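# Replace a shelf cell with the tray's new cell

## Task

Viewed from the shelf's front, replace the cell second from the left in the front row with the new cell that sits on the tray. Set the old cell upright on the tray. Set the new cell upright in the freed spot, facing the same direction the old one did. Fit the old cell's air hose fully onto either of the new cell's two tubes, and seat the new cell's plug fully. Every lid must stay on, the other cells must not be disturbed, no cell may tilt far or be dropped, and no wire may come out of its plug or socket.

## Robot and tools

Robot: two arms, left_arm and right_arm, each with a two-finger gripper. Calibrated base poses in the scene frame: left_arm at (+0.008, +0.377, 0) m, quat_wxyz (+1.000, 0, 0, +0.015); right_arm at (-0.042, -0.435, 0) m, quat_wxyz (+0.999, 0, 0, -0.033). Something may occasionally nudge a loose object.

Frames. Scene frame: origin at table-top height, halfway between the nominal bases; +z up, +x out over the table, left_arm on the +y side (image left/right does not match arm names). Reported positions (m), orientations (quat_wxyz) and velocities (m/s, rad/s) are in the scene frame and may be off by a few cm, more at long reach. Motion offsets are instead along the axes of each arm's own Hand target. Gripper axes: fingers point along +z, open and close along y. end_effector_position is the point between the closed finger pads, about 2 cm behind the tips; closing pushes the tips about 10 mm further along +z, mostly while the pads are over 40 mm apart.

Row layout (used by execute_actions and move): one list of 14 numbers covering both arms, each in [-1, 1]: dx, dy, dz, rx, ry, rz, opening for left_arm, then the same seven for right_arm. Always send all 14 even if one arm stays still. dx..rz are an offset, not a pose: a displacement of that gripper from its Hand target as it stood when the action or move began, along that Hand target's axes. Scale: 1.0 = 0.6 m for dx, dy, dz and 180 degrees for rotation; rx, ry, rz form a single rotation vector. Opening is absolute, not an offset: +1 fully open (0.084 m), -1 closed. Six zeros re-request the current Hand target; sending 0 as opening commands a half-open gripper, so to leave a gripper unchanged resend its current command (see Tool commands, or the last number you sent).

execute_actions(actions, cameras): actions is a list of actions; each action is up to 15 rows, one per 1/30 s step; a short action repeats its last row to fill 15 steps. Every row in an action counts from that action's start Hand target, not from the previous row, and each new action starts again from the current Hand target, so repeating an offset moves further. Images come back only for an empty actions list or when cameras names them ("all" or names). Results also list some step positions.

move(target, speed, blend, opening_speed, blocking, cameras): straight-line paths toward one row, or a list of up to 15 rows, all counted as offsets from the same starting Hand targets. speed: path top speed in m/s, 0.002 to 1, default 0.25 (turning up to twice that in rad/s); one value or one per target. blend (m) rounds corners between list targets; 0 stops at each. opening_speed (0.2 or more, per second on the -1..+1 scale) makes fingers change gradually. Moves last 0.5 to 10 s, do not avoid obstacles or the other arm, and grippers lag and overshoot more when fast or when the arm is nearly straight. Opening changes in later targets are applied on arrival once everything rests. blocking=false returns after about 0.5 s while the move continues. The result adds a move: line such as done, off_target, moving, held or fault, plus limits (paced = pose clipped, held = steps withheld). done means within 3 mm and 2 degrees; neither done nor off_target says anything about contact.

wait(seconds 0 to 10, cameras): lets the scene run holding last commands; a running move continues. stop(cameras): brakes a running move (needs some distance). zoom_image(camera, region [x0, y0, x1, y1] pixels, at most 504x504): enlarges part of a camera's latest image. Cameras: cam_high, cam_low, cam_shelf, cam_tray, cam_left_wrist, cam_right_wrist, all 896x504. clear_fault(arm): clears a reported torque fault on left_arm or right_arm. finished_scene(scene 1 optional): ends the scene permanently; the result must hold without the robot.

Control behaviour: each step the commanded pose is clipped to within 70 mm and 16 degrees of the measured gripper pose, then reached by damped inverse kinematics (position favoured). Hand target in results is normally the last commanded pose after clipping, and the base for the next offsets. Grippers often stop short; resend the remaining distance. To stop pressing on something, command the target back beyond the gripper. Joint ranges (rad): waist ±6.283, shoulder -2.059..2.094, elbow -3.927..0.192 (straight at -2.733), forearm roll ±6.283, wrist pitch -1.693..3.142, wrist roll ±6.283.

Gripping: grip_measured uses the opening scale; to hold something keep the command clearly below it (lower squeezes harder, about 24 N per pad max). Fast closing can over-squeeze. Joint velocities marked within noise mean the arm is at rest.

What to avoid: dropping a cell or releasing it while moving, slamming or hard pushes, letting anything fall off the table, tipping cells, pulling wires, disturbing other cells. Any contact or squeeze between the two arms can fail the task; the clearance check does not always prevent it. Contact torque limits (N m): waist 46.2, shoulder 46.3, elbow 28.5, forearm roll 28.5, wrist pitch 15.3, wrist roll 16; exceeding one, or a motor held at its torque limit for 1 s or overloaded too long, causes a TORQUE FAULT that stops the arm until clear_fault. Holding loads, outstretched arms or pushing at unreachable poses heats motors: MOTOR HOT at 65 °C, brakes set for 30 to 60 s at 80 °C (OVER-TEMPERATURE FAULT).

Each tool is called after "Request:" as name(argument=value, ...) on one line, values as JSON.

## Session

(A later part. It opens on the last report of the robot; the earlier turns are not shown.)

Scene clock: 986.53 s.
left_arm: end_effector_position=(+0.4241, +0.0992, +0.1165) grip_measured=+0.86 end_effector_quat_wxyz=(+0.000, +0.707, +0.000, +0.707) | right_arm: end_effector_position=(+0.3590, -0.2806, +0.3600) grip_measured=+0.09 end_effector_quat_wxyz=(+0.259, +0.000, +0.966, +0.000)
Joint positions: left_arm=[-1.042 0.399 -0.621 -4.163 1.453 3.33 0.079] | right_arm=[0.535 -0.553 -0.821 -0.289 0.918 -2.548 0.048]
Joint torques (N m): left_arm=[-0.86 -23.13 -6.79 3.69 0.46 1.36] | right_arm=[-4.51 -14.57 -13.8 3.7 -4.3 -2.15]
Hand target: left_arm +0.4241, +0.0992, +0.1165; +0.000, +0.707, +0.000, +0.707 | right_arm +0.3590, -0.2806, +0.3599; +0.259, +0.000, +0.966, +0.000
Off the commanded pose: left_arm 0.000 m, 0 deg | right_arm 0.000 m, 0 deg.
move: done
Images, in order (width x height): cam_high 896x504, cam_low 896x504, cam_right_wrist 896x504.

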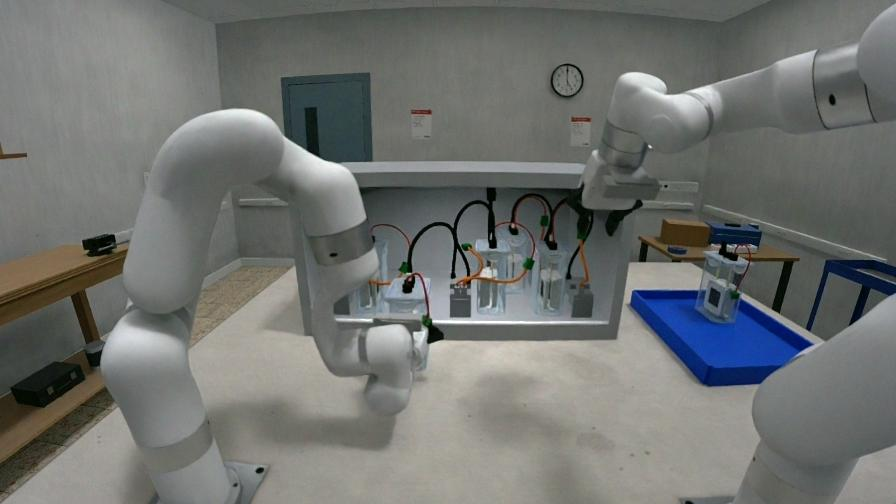

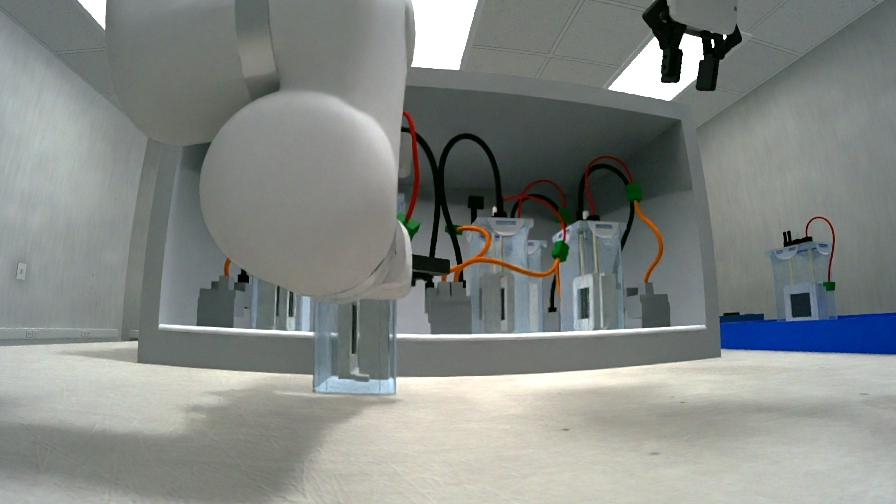

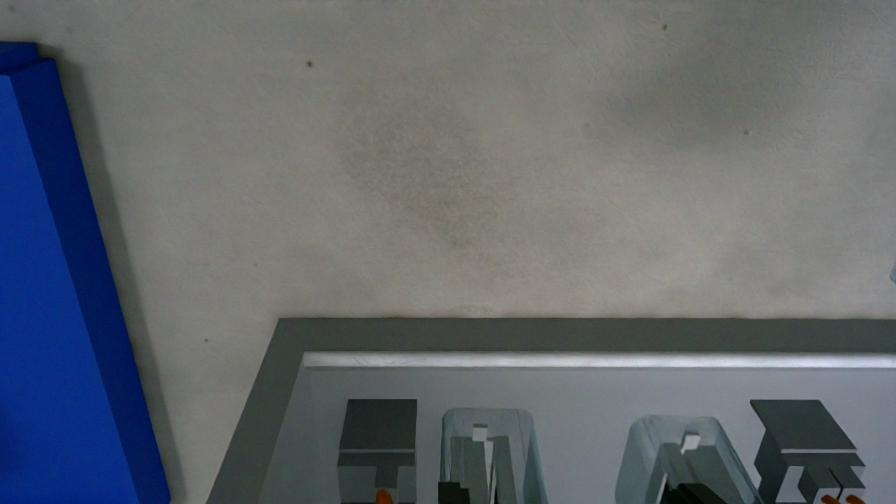

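Request:
move(target=[[0.02,0,0,0,0,0,-1,0,0,0,0,0,0,0.1],[0.02,0.215,-0.1067,0,0,0,-1,0,0,0,0,0,0,0.1],[0.003,0.215,-0.1067,0,0,0,-1,0,0,0,0,0,0,0.1]], speed=[0.03,0.08,0.03], cameras=["cam_right_wrist","cam_high","cam_low","cam_left_wrist","cam_shelf"])

Scene clock: 993.23 s.
left_arm: end_effector_position=(+0.3600, -0.0297, +0.1186) grip_measured=+0.86 end_effector_quat_wxyz=(+0.000, +0.707, +0.000, +0.707) | right_arm: end_effector_position=(+0.3590, -0.2806, +0.3599) grip_measured=+0.09 end_effector_quat_wxyz=(+0.259, +0.000, +0.966, +0.000)
Joint positions: left_arm=[-1.342 0.557 -0.93 -4.469 1.477 3.503 0.079] | right_arm=[0.535 -0.553 -0.821 -0.288 0.918 -2.548 0.048]
Joint torques (N m): left_arm=[-2.59 -26.59 -13.41 2.91 0.2 -1.6] | right_arm=[-4.62 -14.29 -13.91 3.6 -3.91 -2.21]
Hand target: left_arm +0.3600, -0.0297, +0.1183; +0.000, +0.707, +0.000, +0.707 | right_arm +0.3590, -0.2806, +0.3599; +0.259, +0.000, +0.966, +0.000
Off the commanded pose: left_arm 0.000 m, 0 deg | right_arm 0.000 m, 0 deg.
move: done
Images, in order (width x height): cam_high 896x504, cam_low 896x504, cam_shelf 896x504, cam_left_wrist 896x504, cam_right_wrist 896x504.

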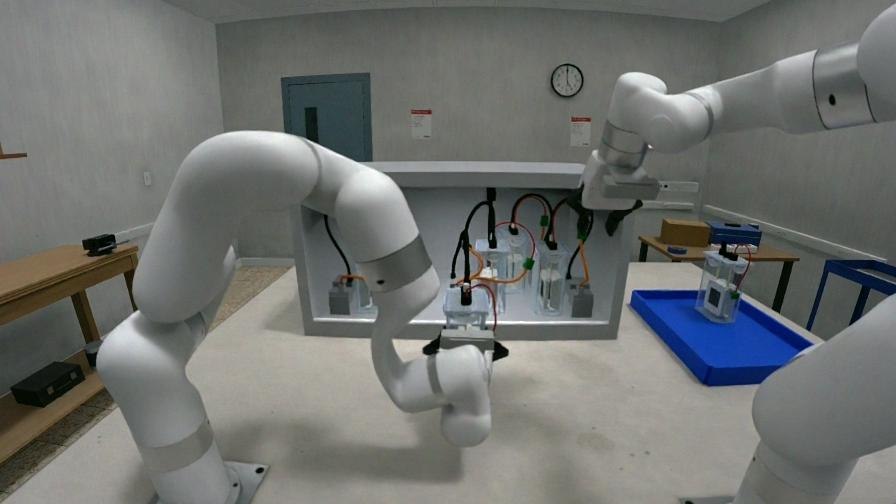

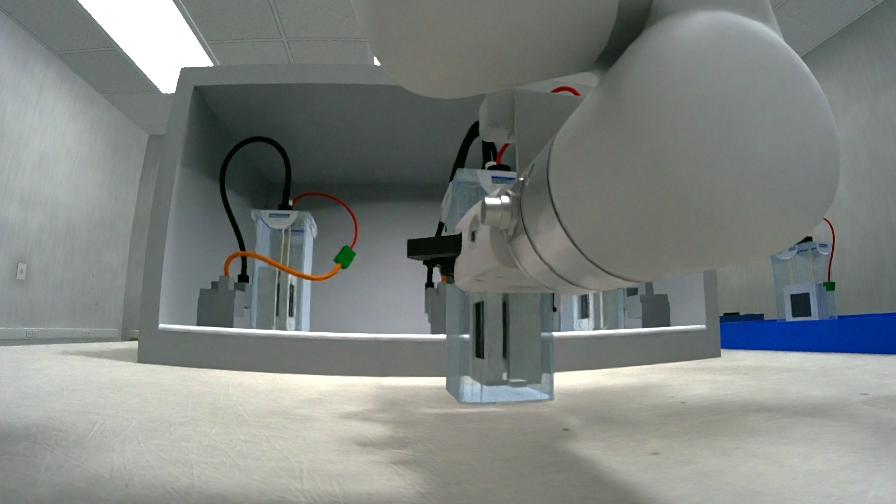

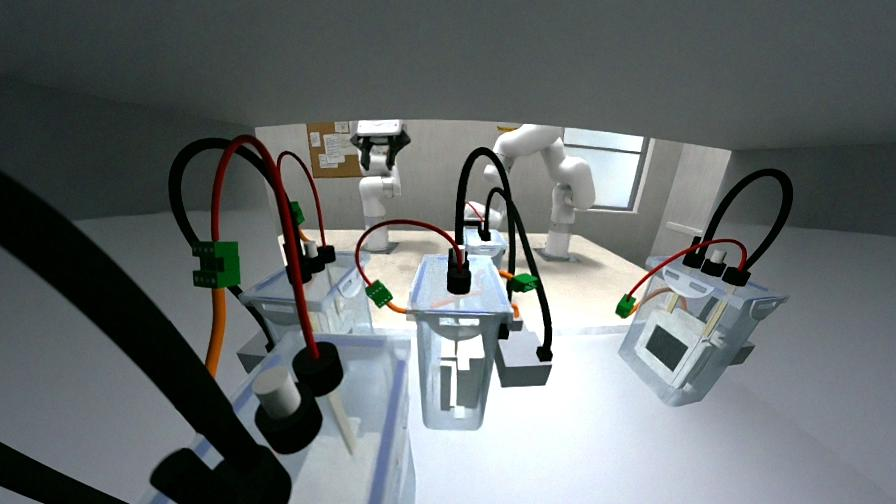

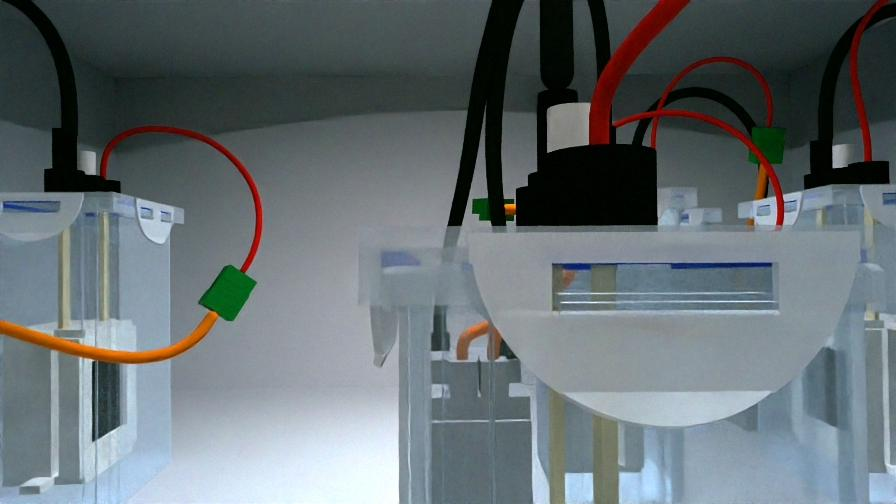

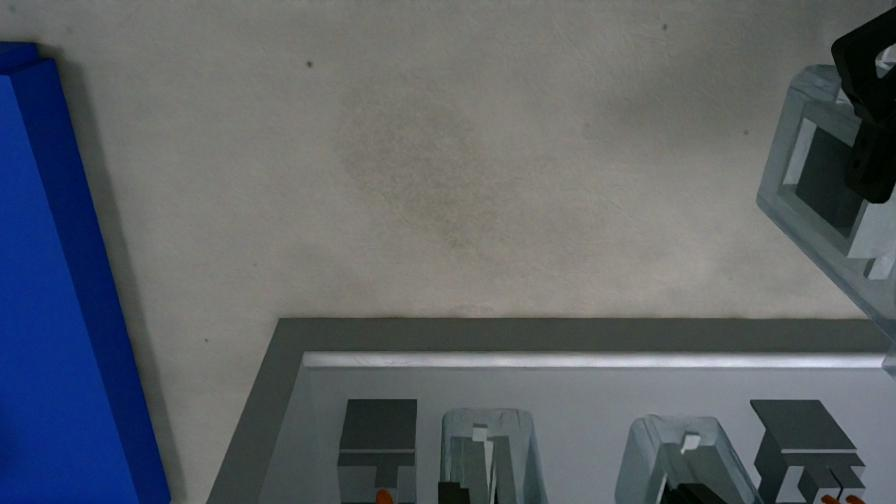

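Request:
move(target=[-0.003,0,0,0,0,0,-1,0.0525,0.4143,0.0275,0,0.1667,0,0.0], speed=0.2, cameras=["cam_right_wrist","cam_high","cam_low","cam_left_wrist"])

Scene clock: 1013.43 s.
left_arm: end_effector_position=(+0.3600, -0.0297, +0.1166) grip_measured=+0.86 end_effector_quat_wxyz=(+0.000, +0.707, +0.000, +0.707) | right_arm: end_effector_position=(+0.3401, -0.0320, +0.3301) grip_measured=-0.01 end_effector_quat_wxyz=(+0.000, +0.000, +1.000, +0.000)
Joint positions: left_arm=[-1.342 0.562 -0.932 -4.469 1.477 3.5 0.079] | right_arm=[0.878 0.29 -1.802 0 1.511 -2.329 0.044]
Joint torques (N m): left_arm=[-3.31 -21.25 -11.46 2.51 0.2 -1.25] | right_arm=[4.14 -21.27 -17.81 3.72 -0.56 2.21]
Hand target: left_arm +0.3600, -0.0297, +0.1165; +0.000, +0.707, +0.000, +0.707 | right_arm +0.3401, -0.0320, +0.3301; +0.000, +0.000, +1.000, +0.000
Off the commanded pose: left_arm 0.000 m, 0 deg | right_arm 0.000 m, 0 deg.
move: done
Images, in order (width x height): cam_high 896x504, cam_low 896x504, cam_left_wrist 896x504, cam_right_wrist 896x504.

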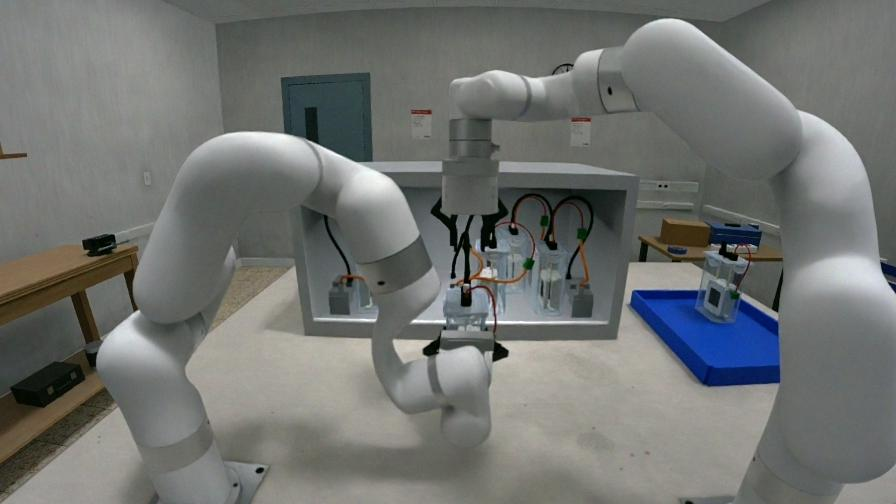

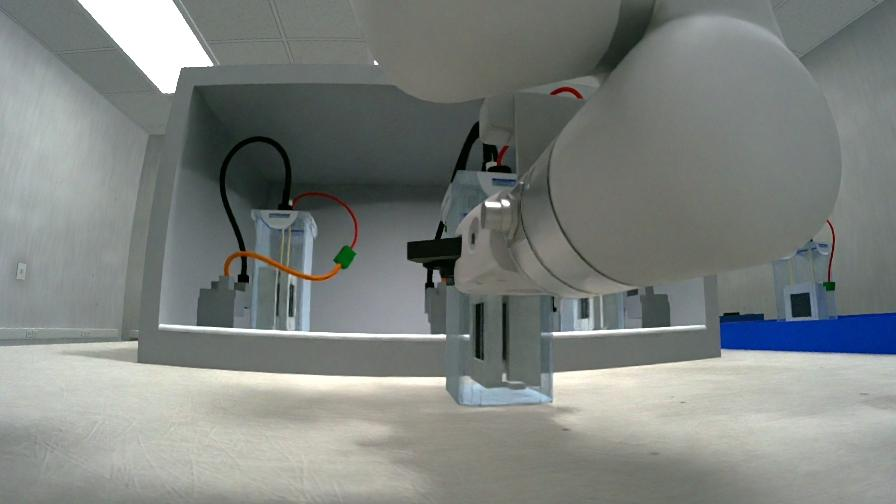

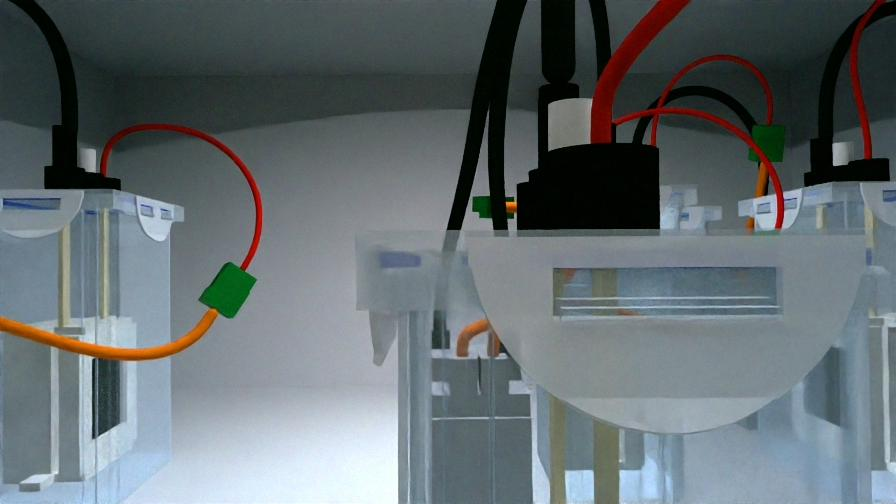

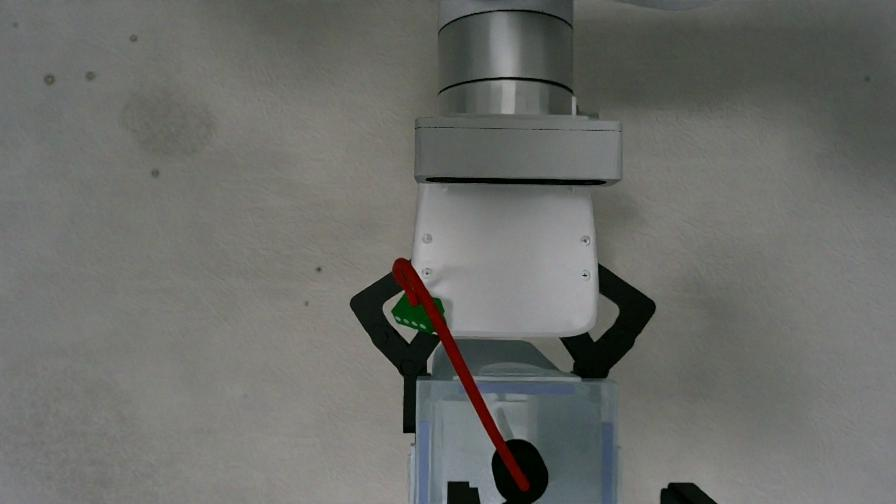

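Request:
move(target=[0,0,0,0,0,0,-1,-0.1,0,0,0,0,0,0.3], speed=0.1, cameras=["cam_right_wrist","cam_left_wrist"])

Request:
zoom_image(camera="cam_right_wrist", region=[380, 200, 780, 504])

Scene clock: 1019.33 s.
left_arm: end_effector_position=(+0.3600, -0.0297, +0.1165) grip_measured=+0.86 end_effector_quat_wxyz=(+0.000, +0.707, +0.000, +0.707) | right_arm: end_effector_position=(+0.4001, -0.0320, +0.3301) grip_measured=+0.29 end_effector_quat_wxyz=(+0.000, +0.000, +1.000, +0.000)
Joint positions: left_arm=[-1.342 0.562 -0.932 -4.469 1.477 3.5 0.079] | right_arm=[0.805 0.496 -2.103 0 1.606 -2.402 0.056]
Joint torques (N m): left_arm=[-3.33 -21.34 -6.2 -1.57 -3.22 -1] | right_arm=[-4.31 -25.29 -17.53 -1.32 -0.43 -2.17]
Hand target: left_arm +0.3600, -0.0297, +0.1165; +0.000, +0.707, +0.000, +0.707 | right_arm +0.4001, -0.0320, +0.3301; +0.000, +0.000, +1.000, +0.000
Off the commanded pose: left_arm 0.000 m, 0 deg | right_arm 0.000 m, 0 deg.
move: done
Images, in order (width x height): cam_left_wrist 896x504, cam_right_wrist 896x504.

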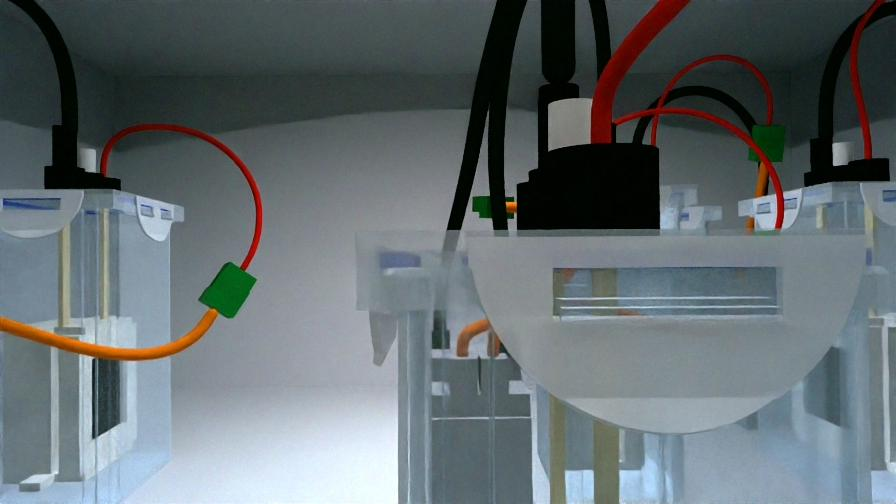

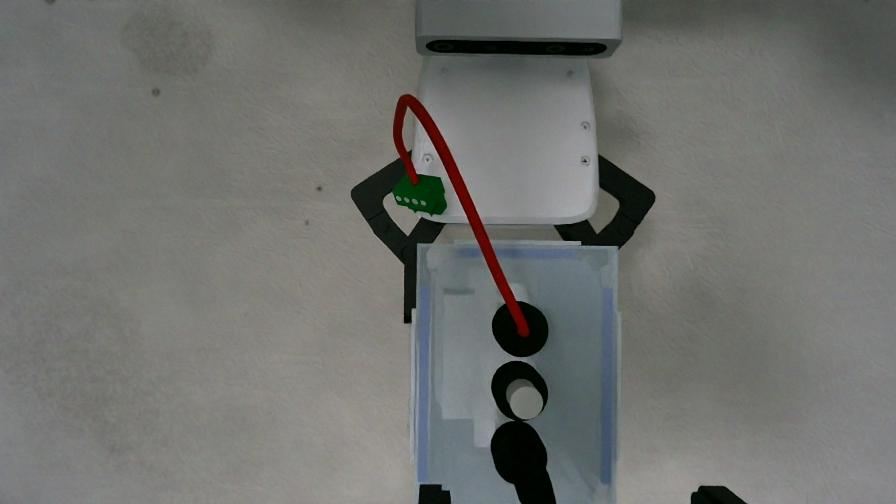

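Scaled by 1.260 from the camera's 896x504 image, which has a finer 1280x720 frame.

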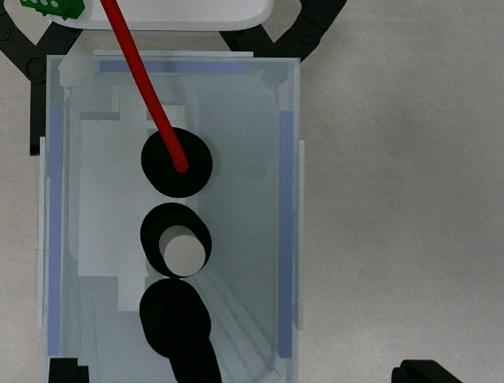

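Request:
move(target=[0,0,0,0,0,0,-1,-0.002,0,0.1133,0,0,0,0.0], speed=0.08, cameras=["cam_right_wrist","cam_left_wrist"])

Request:
zoom_image(camera="cam_left_wrist", region=[440, 0, 760, 240])

Scene clock: 1028.60 s.
left_arm: end_effector_position=(+0.3600, -0.0297, +0.1165) grip_measured=+0.86 end_effector_quat_wxyz=(+0.000, +0.707, +0.000, +0.707) | right_arm: end_effector_position=(+0.4013, -0.0320, +0.2621) grip_measured=-0.01 end_effector_quat_wxyz=(+0.000, +0.000, +1.000, +0.000)
Joint positions: left_arm=[-1.342 0.562 -0.932 -4.469 1.477 3.5 0.079] | right_arm=[0.804 0.45 -1.838 0 1.387 -2.403 0.044]
Joint torques (N m): left_arm=[-3.39 -21.37 -6.24 -2.28 -3.21 -0.59] | right_arm=[-4.44 -34.09 -13.15 3.51 -3.49 -2.18]
Hand target: left_arm +0.3600, -0.0297, +0.1165; +0.000, +0.707, +0.000, +0.707 | right_arm +0.4013, -0.0320, +0.2621; +0.000, +0.000, +1.000, +0.000
Off the commanded pose: left_arm 0.000 m, 0 deg | right_arm 0.000 m, 0 deg.
move: done
Images, in order (width x height): cam_left_wrist 896x504, cam_right_wrist 896x504.

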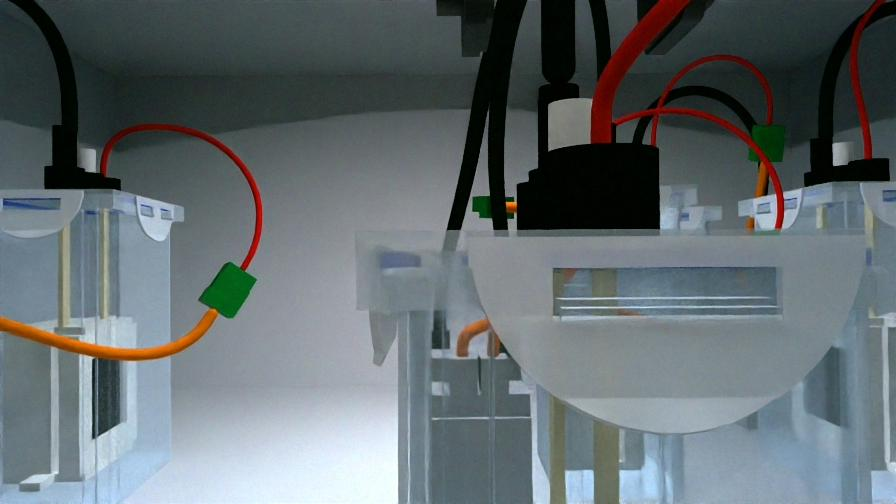

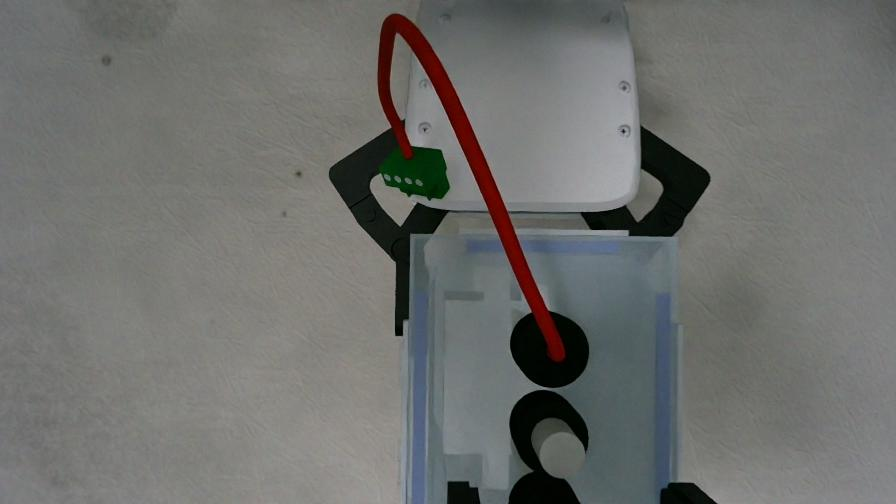

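Scaled by 1.575 from the camera's 896x504 image, which has a finer 1280x720 frame.

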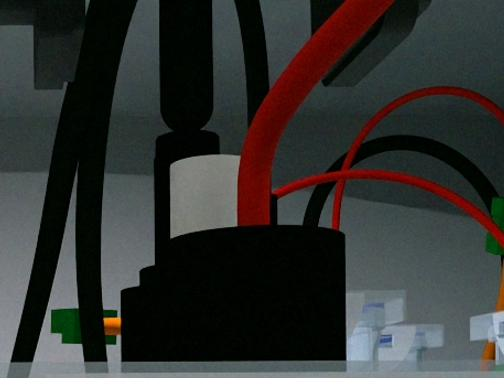

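Request:
move(target=[0,0,0,0,0,0,-1,0,0.005,0.0292,0,0,0,0.0], speed=0.04, cameras=["cam_right_wrist","cam_left_wrist"])

Request:
zoom_image(camera="cam_left_wrist", region=[440, 0, 760, 240])

Scene clock: 1036.77 s.
left_arm: end_effector_position=(+0.3600, -0.0297, +0.1165) grip_measured=+0.86 end_effector_quat_wxyz=(+0.000, +0.707, +0.000, +0.707) | right_arm: end_effector_position=(+0.4013, -0.0290, +0.2446) grip_measured=-0.01 end_effector_quat_wxyz=(+0.000, +0.000, +1.000, +0.000)
Joint positions: left_arm=[-1.342 0.562 -0.932 -4.469 1.477 3.5 0.079] | right_arm=[0.807 0.458 -1.799 0 1.341 -2.4 0.044]
Joint torques (N m): left_arm=[-3.15 -21.68 -6.25 -2.34 -3.22 -0.37] | right_arm=[4.29 -25.31 -13.23 3.43 -3.58 2.17]
Hand target: left_arm +0.3600, -0.0297, +0.1165; +0.000, +0.707, +0.000, +0.707 | right_arm +0.4013, -0.0290, +0.2446; +0.000, +0.000, +1.000, +0.000
Off the commanded pose: left_arm 0.000 m, 0 deg | right_arm 0.000 m, 0 deg.
move: done
Images, in order (width x height): cam_left_wrist 896x504, cam_right_wrist 896x504.

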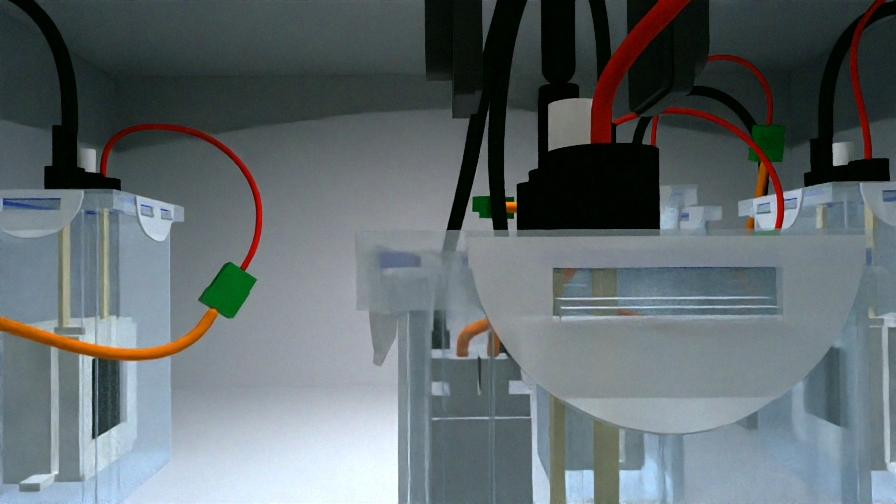

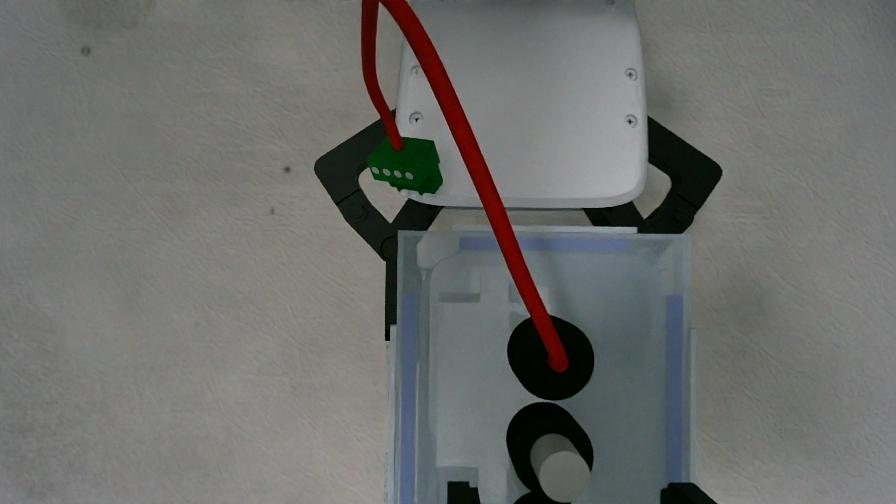

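Scaled by 1.575 from the camera's 896x504 image, which has a finer 1280x720 frame.

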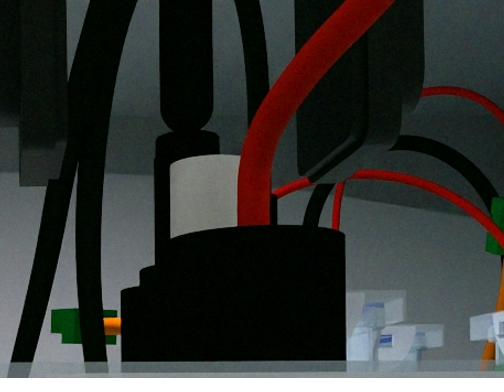

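Request:
move(target=[0,0,0,0,0,0,-1,0,0,0.0025,0,0,0,0.0], speed=0.04)

Request:
move(target=[0,0,0,0,0,0,-1,0,0,0,0,0,0,-1], opening_speed=0.4, cameras=["cam_right_wrist","cam_left_wrist"])

Request:
zoom_image(camera="cam_left_wrist", region=[440, 0, 760, 240])

Scene clock: 1043.87 s.
left_arm: end_effector_position=(+0.3600, -0.0297, +0.1165) grip_measured=+0.86 end_effector_quat_wxyz=(+0.000, +0.707, +0.000, +0.707) | right_arm: end_effector_position=(+0.4013, -0.0290, +0.2431) grip_measured=-0.01 end_effector_quat_wxyz=(+0.000, +0.000, +1.000, +0.000)
Joint positions: left_arm=[-1.342 0.562 -0.932 -4.469 1.477 3.5 0.079] | right_arm=[0.807 0.458 -1.795 0 1.336 -2.4 0.044]
Joint torques (N m): left_arm=[-3.02 -21.84 -6.22 -2.34 -3.28 -0.05] | right_arm=[4.13 -25.5 -13.19 1.56 -3.53 2.31]
Hand target: left_arm +0.3600, -0.0297, +0.1165; +0.000, +0.707, +0.000, +0.707 | right_arm +0.4013, -0.0290, +0.2431; +0.000, +0.000, +1.000, +0.000
Off the commanded pose: left_arm 0.000 m, 0 deg | right_arm 0.000 m, 0 deg.
move: done

Scene clock: 1046.57 s.
left_arm: end_effector_position=(+0.3600, -0.0297, +0.1165) grip_measured=+0.86 end_effector_quat_wxyz=(+0.000, +0.707, +0.000, +0.707) | right_arm: end_effector_position=(+0.4013, -0.0290, +0.2431) grip_measured=-0.80 end_effector_quat_wxyz=(+0.000, +0.000, +1.000, +0.000)
Joint positions: left_arm=[-1.342 0.562 -0.932 -4.469 1.477 3.5 0.079] | right_arm=[0.807 0.458 -1.795 0 1.336 -2.4 0.009]
Joint torques (N m): left_arm=[-3.27 -21.77 -6.2 -2.36 -3.22 0.13] | right_arm=[4.11 -28.65 -13.57 0.25 -3.47 2.15]
Hand target: left_arm +0.3600, -0.0297, +0.1165; +0.000, +0.707, +0.000, +0.707 | right_arm +0.4013, -0.0290, +0.2431; +0.000, +0.000, +1.000, +0.000
Off the commanded pose: left_arm 0.000 m, 0 deg | right_arm 0.000 m, 0 deg.
move: done
Images, in order (width x height): cam_left_wrist 896x504, cam_right_wrist 896x504.

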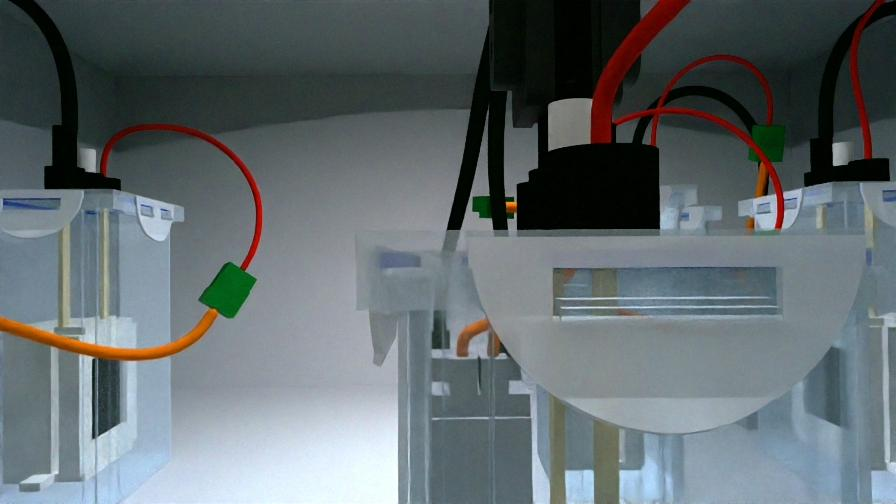

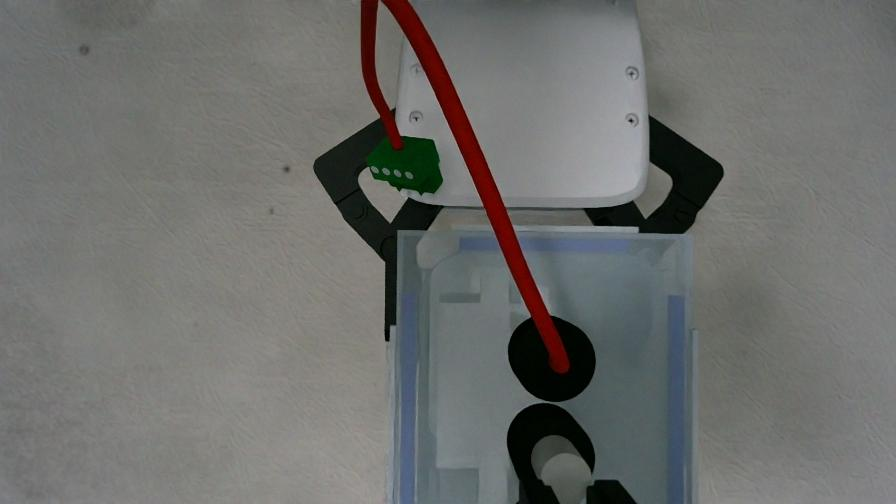

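Scaled by 1.575 from the camera's 896x504 image, which has a finer 1280x720 frame.

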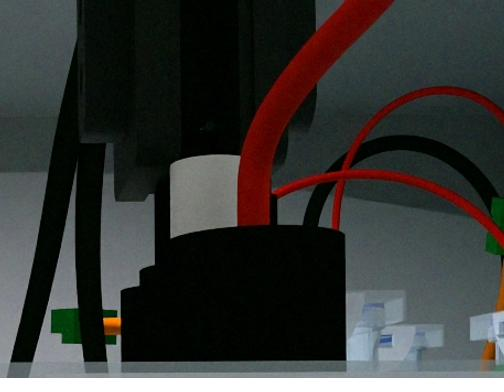

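Request:
move(target=[0,0,0,0,0,0,-1,0,0,-0.0133,0,0,0,-1], speed=0.02, cameras=["cam_left_wrist"])

Request:
zoom_image(camera="cam_left_wrist", region=[440, 0, 760, 240])

Scene clock: 1050.40 s.
left_arm: end_effector_position=(+0.3600, -0.0297, +0.1165) grip_measured=+0.86 end_effector_quat_wxyz=(+0.000, +0.707, +0.000, +0.707) | right_arm: end_effector_position=(+0.4013, -0.0290, +0.2512) grip_measured=-0.80 end_effector_quat_wxyz=(+0.000, +0.000, +1.000, +0.000)
Joint positions: left_arm=[-1.342 0.562 -0.932 -4.469 1.477 3.5 0.079] | right_arm=[0.807 0.458 -1.818 0 1.359 -2.4 0.009]
Joint torques (N m): left_arm=[-3.12 -21.98 -6.31 -2.31 -3.17 0.49] | right_arm=[3.93 -31.93 -19.1 -1.46 -0.58 2.09]
Hand target: left_arm +0.3600, -0.0297, +0.1165; +0.000, +0.707, +0.000, +0.707 | right_arm +0.4013, -0.0290, +0.2511; +0.000, +0.000, +1.000, +0.000
Off the commanded pose: left_arm 0.000 m, 0 deg | right_arm 0.000 m, 0 deg.
move: done
Images, in order (width x height): cam_left_wrist 896x504.

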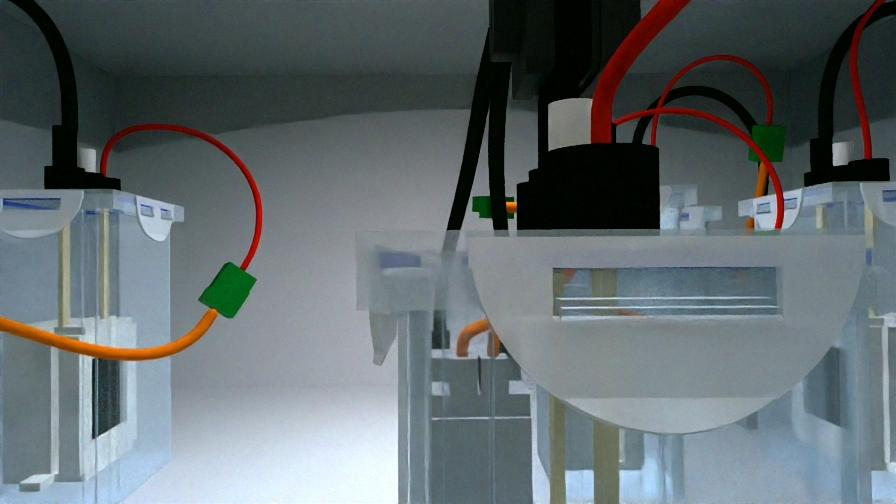

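Scaled by 1.575 from the camera's 896x504 image, which has a finer 1280x720 frame.

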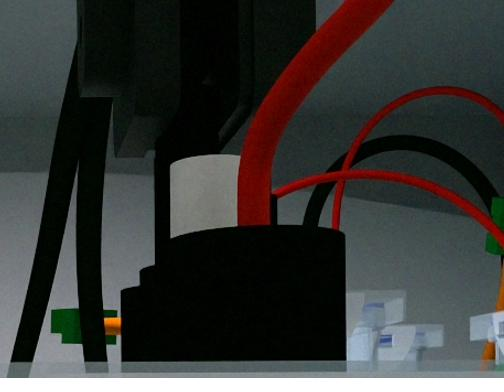

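Request:
move(target=[0,0,0,0,0,0,-1,0,0,-0.02,0,0,0,-1], speed=0.03, cameras=["cam_left_wrist","cam_right_wrist"])

Request:
zoom_image(camera="cam_left_wrist", region=[440, 0, 760, 240])

Scene clock: 1054.97 s.
left_arm: end_effector_position=(+0.3600, -0.0297, +0.1165) grip_measured=+0.86 end_effector_quat_wxyz=(+0.000, +0.707, +0.000, +0.707) | right_arm: end_effector_position=(+0.4013, -0.0290, +0.2631) grip_measured=-0.80 end_effector_quat_wxyz=(+0.000, +0.000, +1.000, +0.000)
Joint positions: left_arm=[-1.342 0.562 -0.932 -4.469 1.477 3.5 0.079] | right_arm=[0.807 0.46 -1.854 0 1.394 -2.4 0.009]
Joint torques (N m): left_arm=[-2.31 -22.16 -6.24 -2.23 -2.89 0.68] | right_arm=[1.69 -25.55 -18.16 -3.29 -0.44 2.31]
Hand target: left_arm +0.3600, -0.0297, +0.1165; +0.000, +0.707, +0.000, +0.707 | right_arm +0.4013, -0.0290, +0.2631; +0.000, +0.000, +1.000, +0.000
Off the commanded pose: left_arm 0.000 m, 0 deg | right_arm 0.000 m, 0 deg.
move: done
Images, in order (width x height): cam_left_wrist 896x504, cam_right_wrist 896x504.

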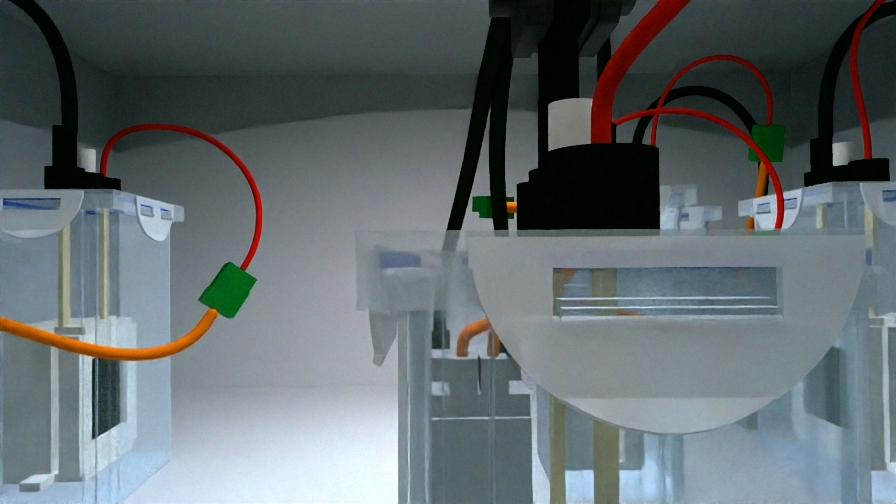

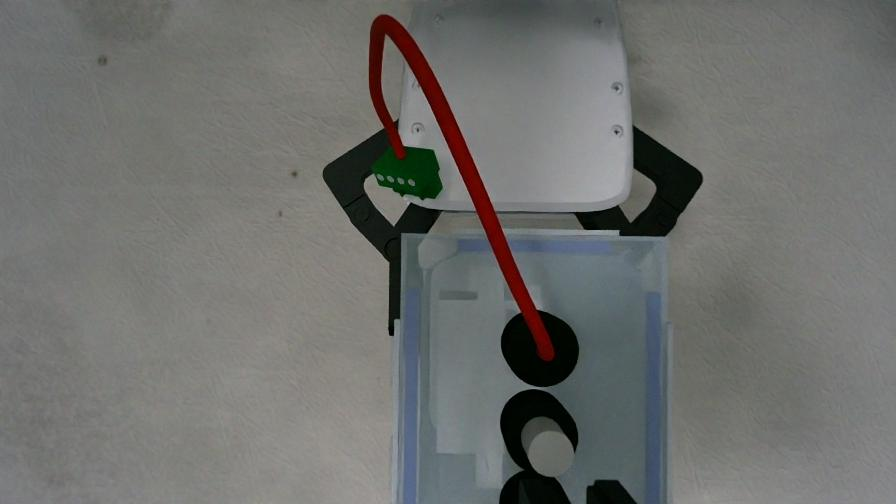

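Scaled by 1.575 from the camera's 896x504 image, which has a finer 1280x720 frame.

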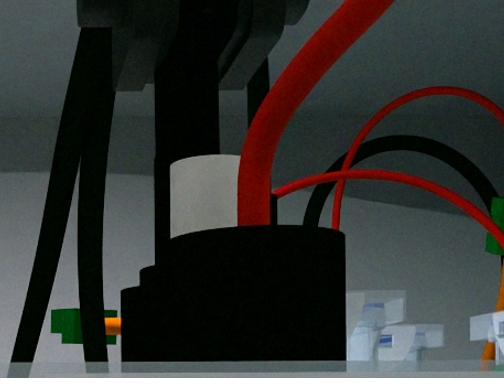

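Request:
move(target=[0,0,0,0,0,0,-1,0,0,-0.05,0,0,0,-1], speed=0.05, cameras=["cam_left_wrist","cam_right_wrist","cam_low"])

Request:
zoom_image(camera="cam_left_wrist", region=[440, 0, 760, 240])

Request:
zoom_image(camera="cam_low", region=[380, 30, 600, 220])

Scene clock: 1058.43 s.
left_arm: end_effector_position=(+0.3600, -0.0297, +0.1165) grip_measured=+0.86 end_effector_quat_wxyz=(+0.000, +0.707, +0.000, +0.707) | right_arm: end_effector_position=(+0.4013, -0.0290, +0.2931) grip_measured=-0.80 end_effector_quat_wxyz=(+0.000, +0.000, +1.000, +0.000)
Joint positions: left_arm=[-1.342 0.562 -0.932 -4.469 1.477 3.5 0.079] | right_arm=[0.807 0.473 -1.96 0 1.486 -2.4 0.009]
Joint torques (N m): left_arm=[-1.74 -22.45 -6.3 -2.24 -2.58 0.92] | right_arm=[-3.56 -25.45 -17.94 -3.37 -0.39 2.24]
Hand target: left_arm +0.3600, -0.0297, +0.1165; +0.000, +0.707, +0.000, +0.707 | right_arm +0.4013, -0.0290, +0.2931; +0.000, +0.000, +1.000, +0.000
Off the commanded pose: left_arm 0.000 m, 0 deg | right_arm 0.000 m, 0 deg.
move: done
Images, in order (width x height): cam_low 896x504, cam_left_wrist 896x504, cam_right_wrist 896x504.

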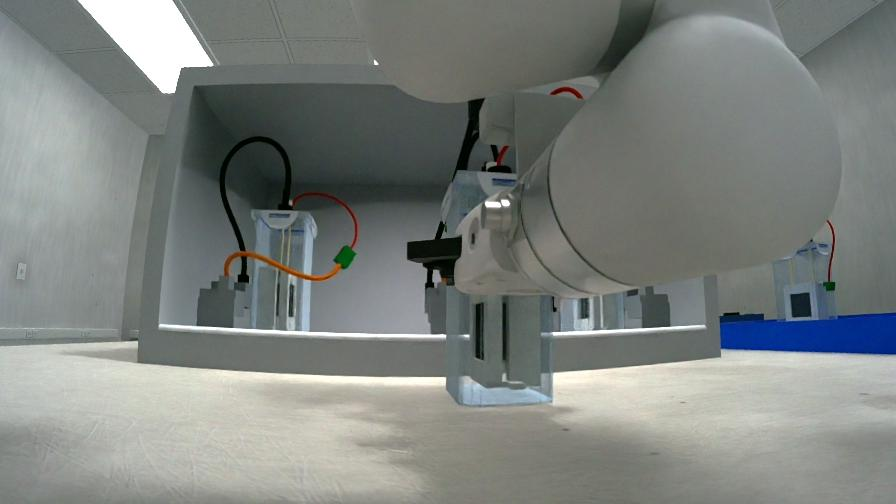

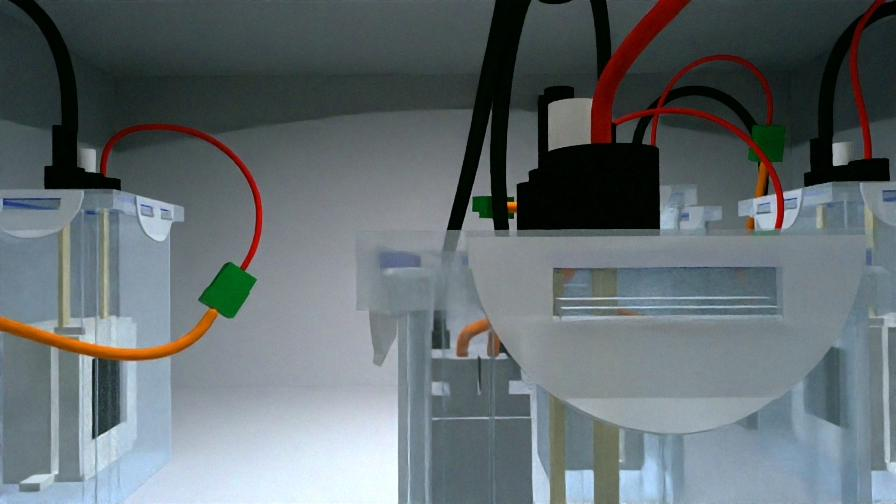

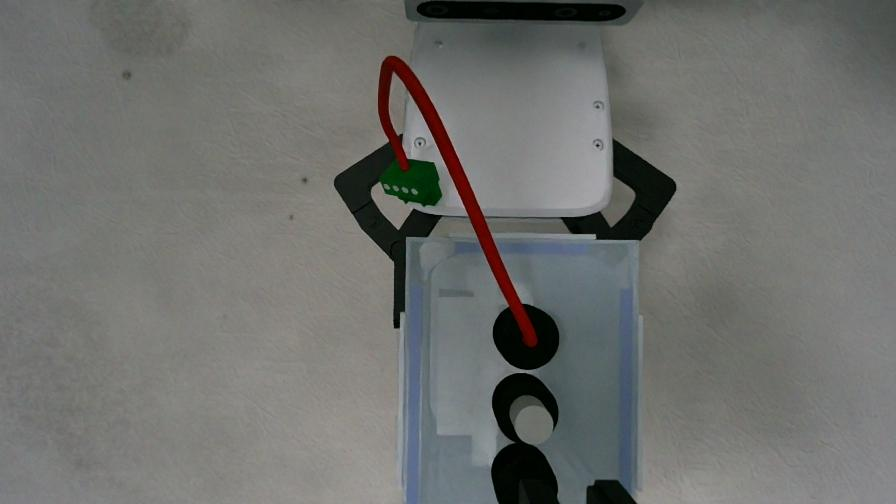

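Scaled by 1.575 from the camera's 896x504 image, which has a finer 1280x720 frame.

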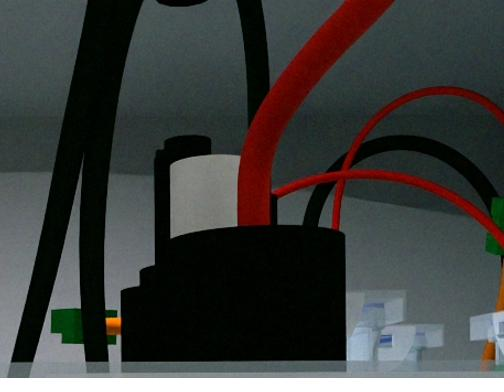

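Scaled by 2.291 from the camera's 896x504 image, which has a finer 1280x720 frame.

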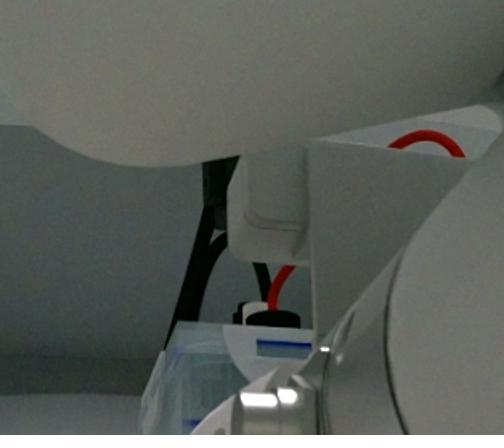

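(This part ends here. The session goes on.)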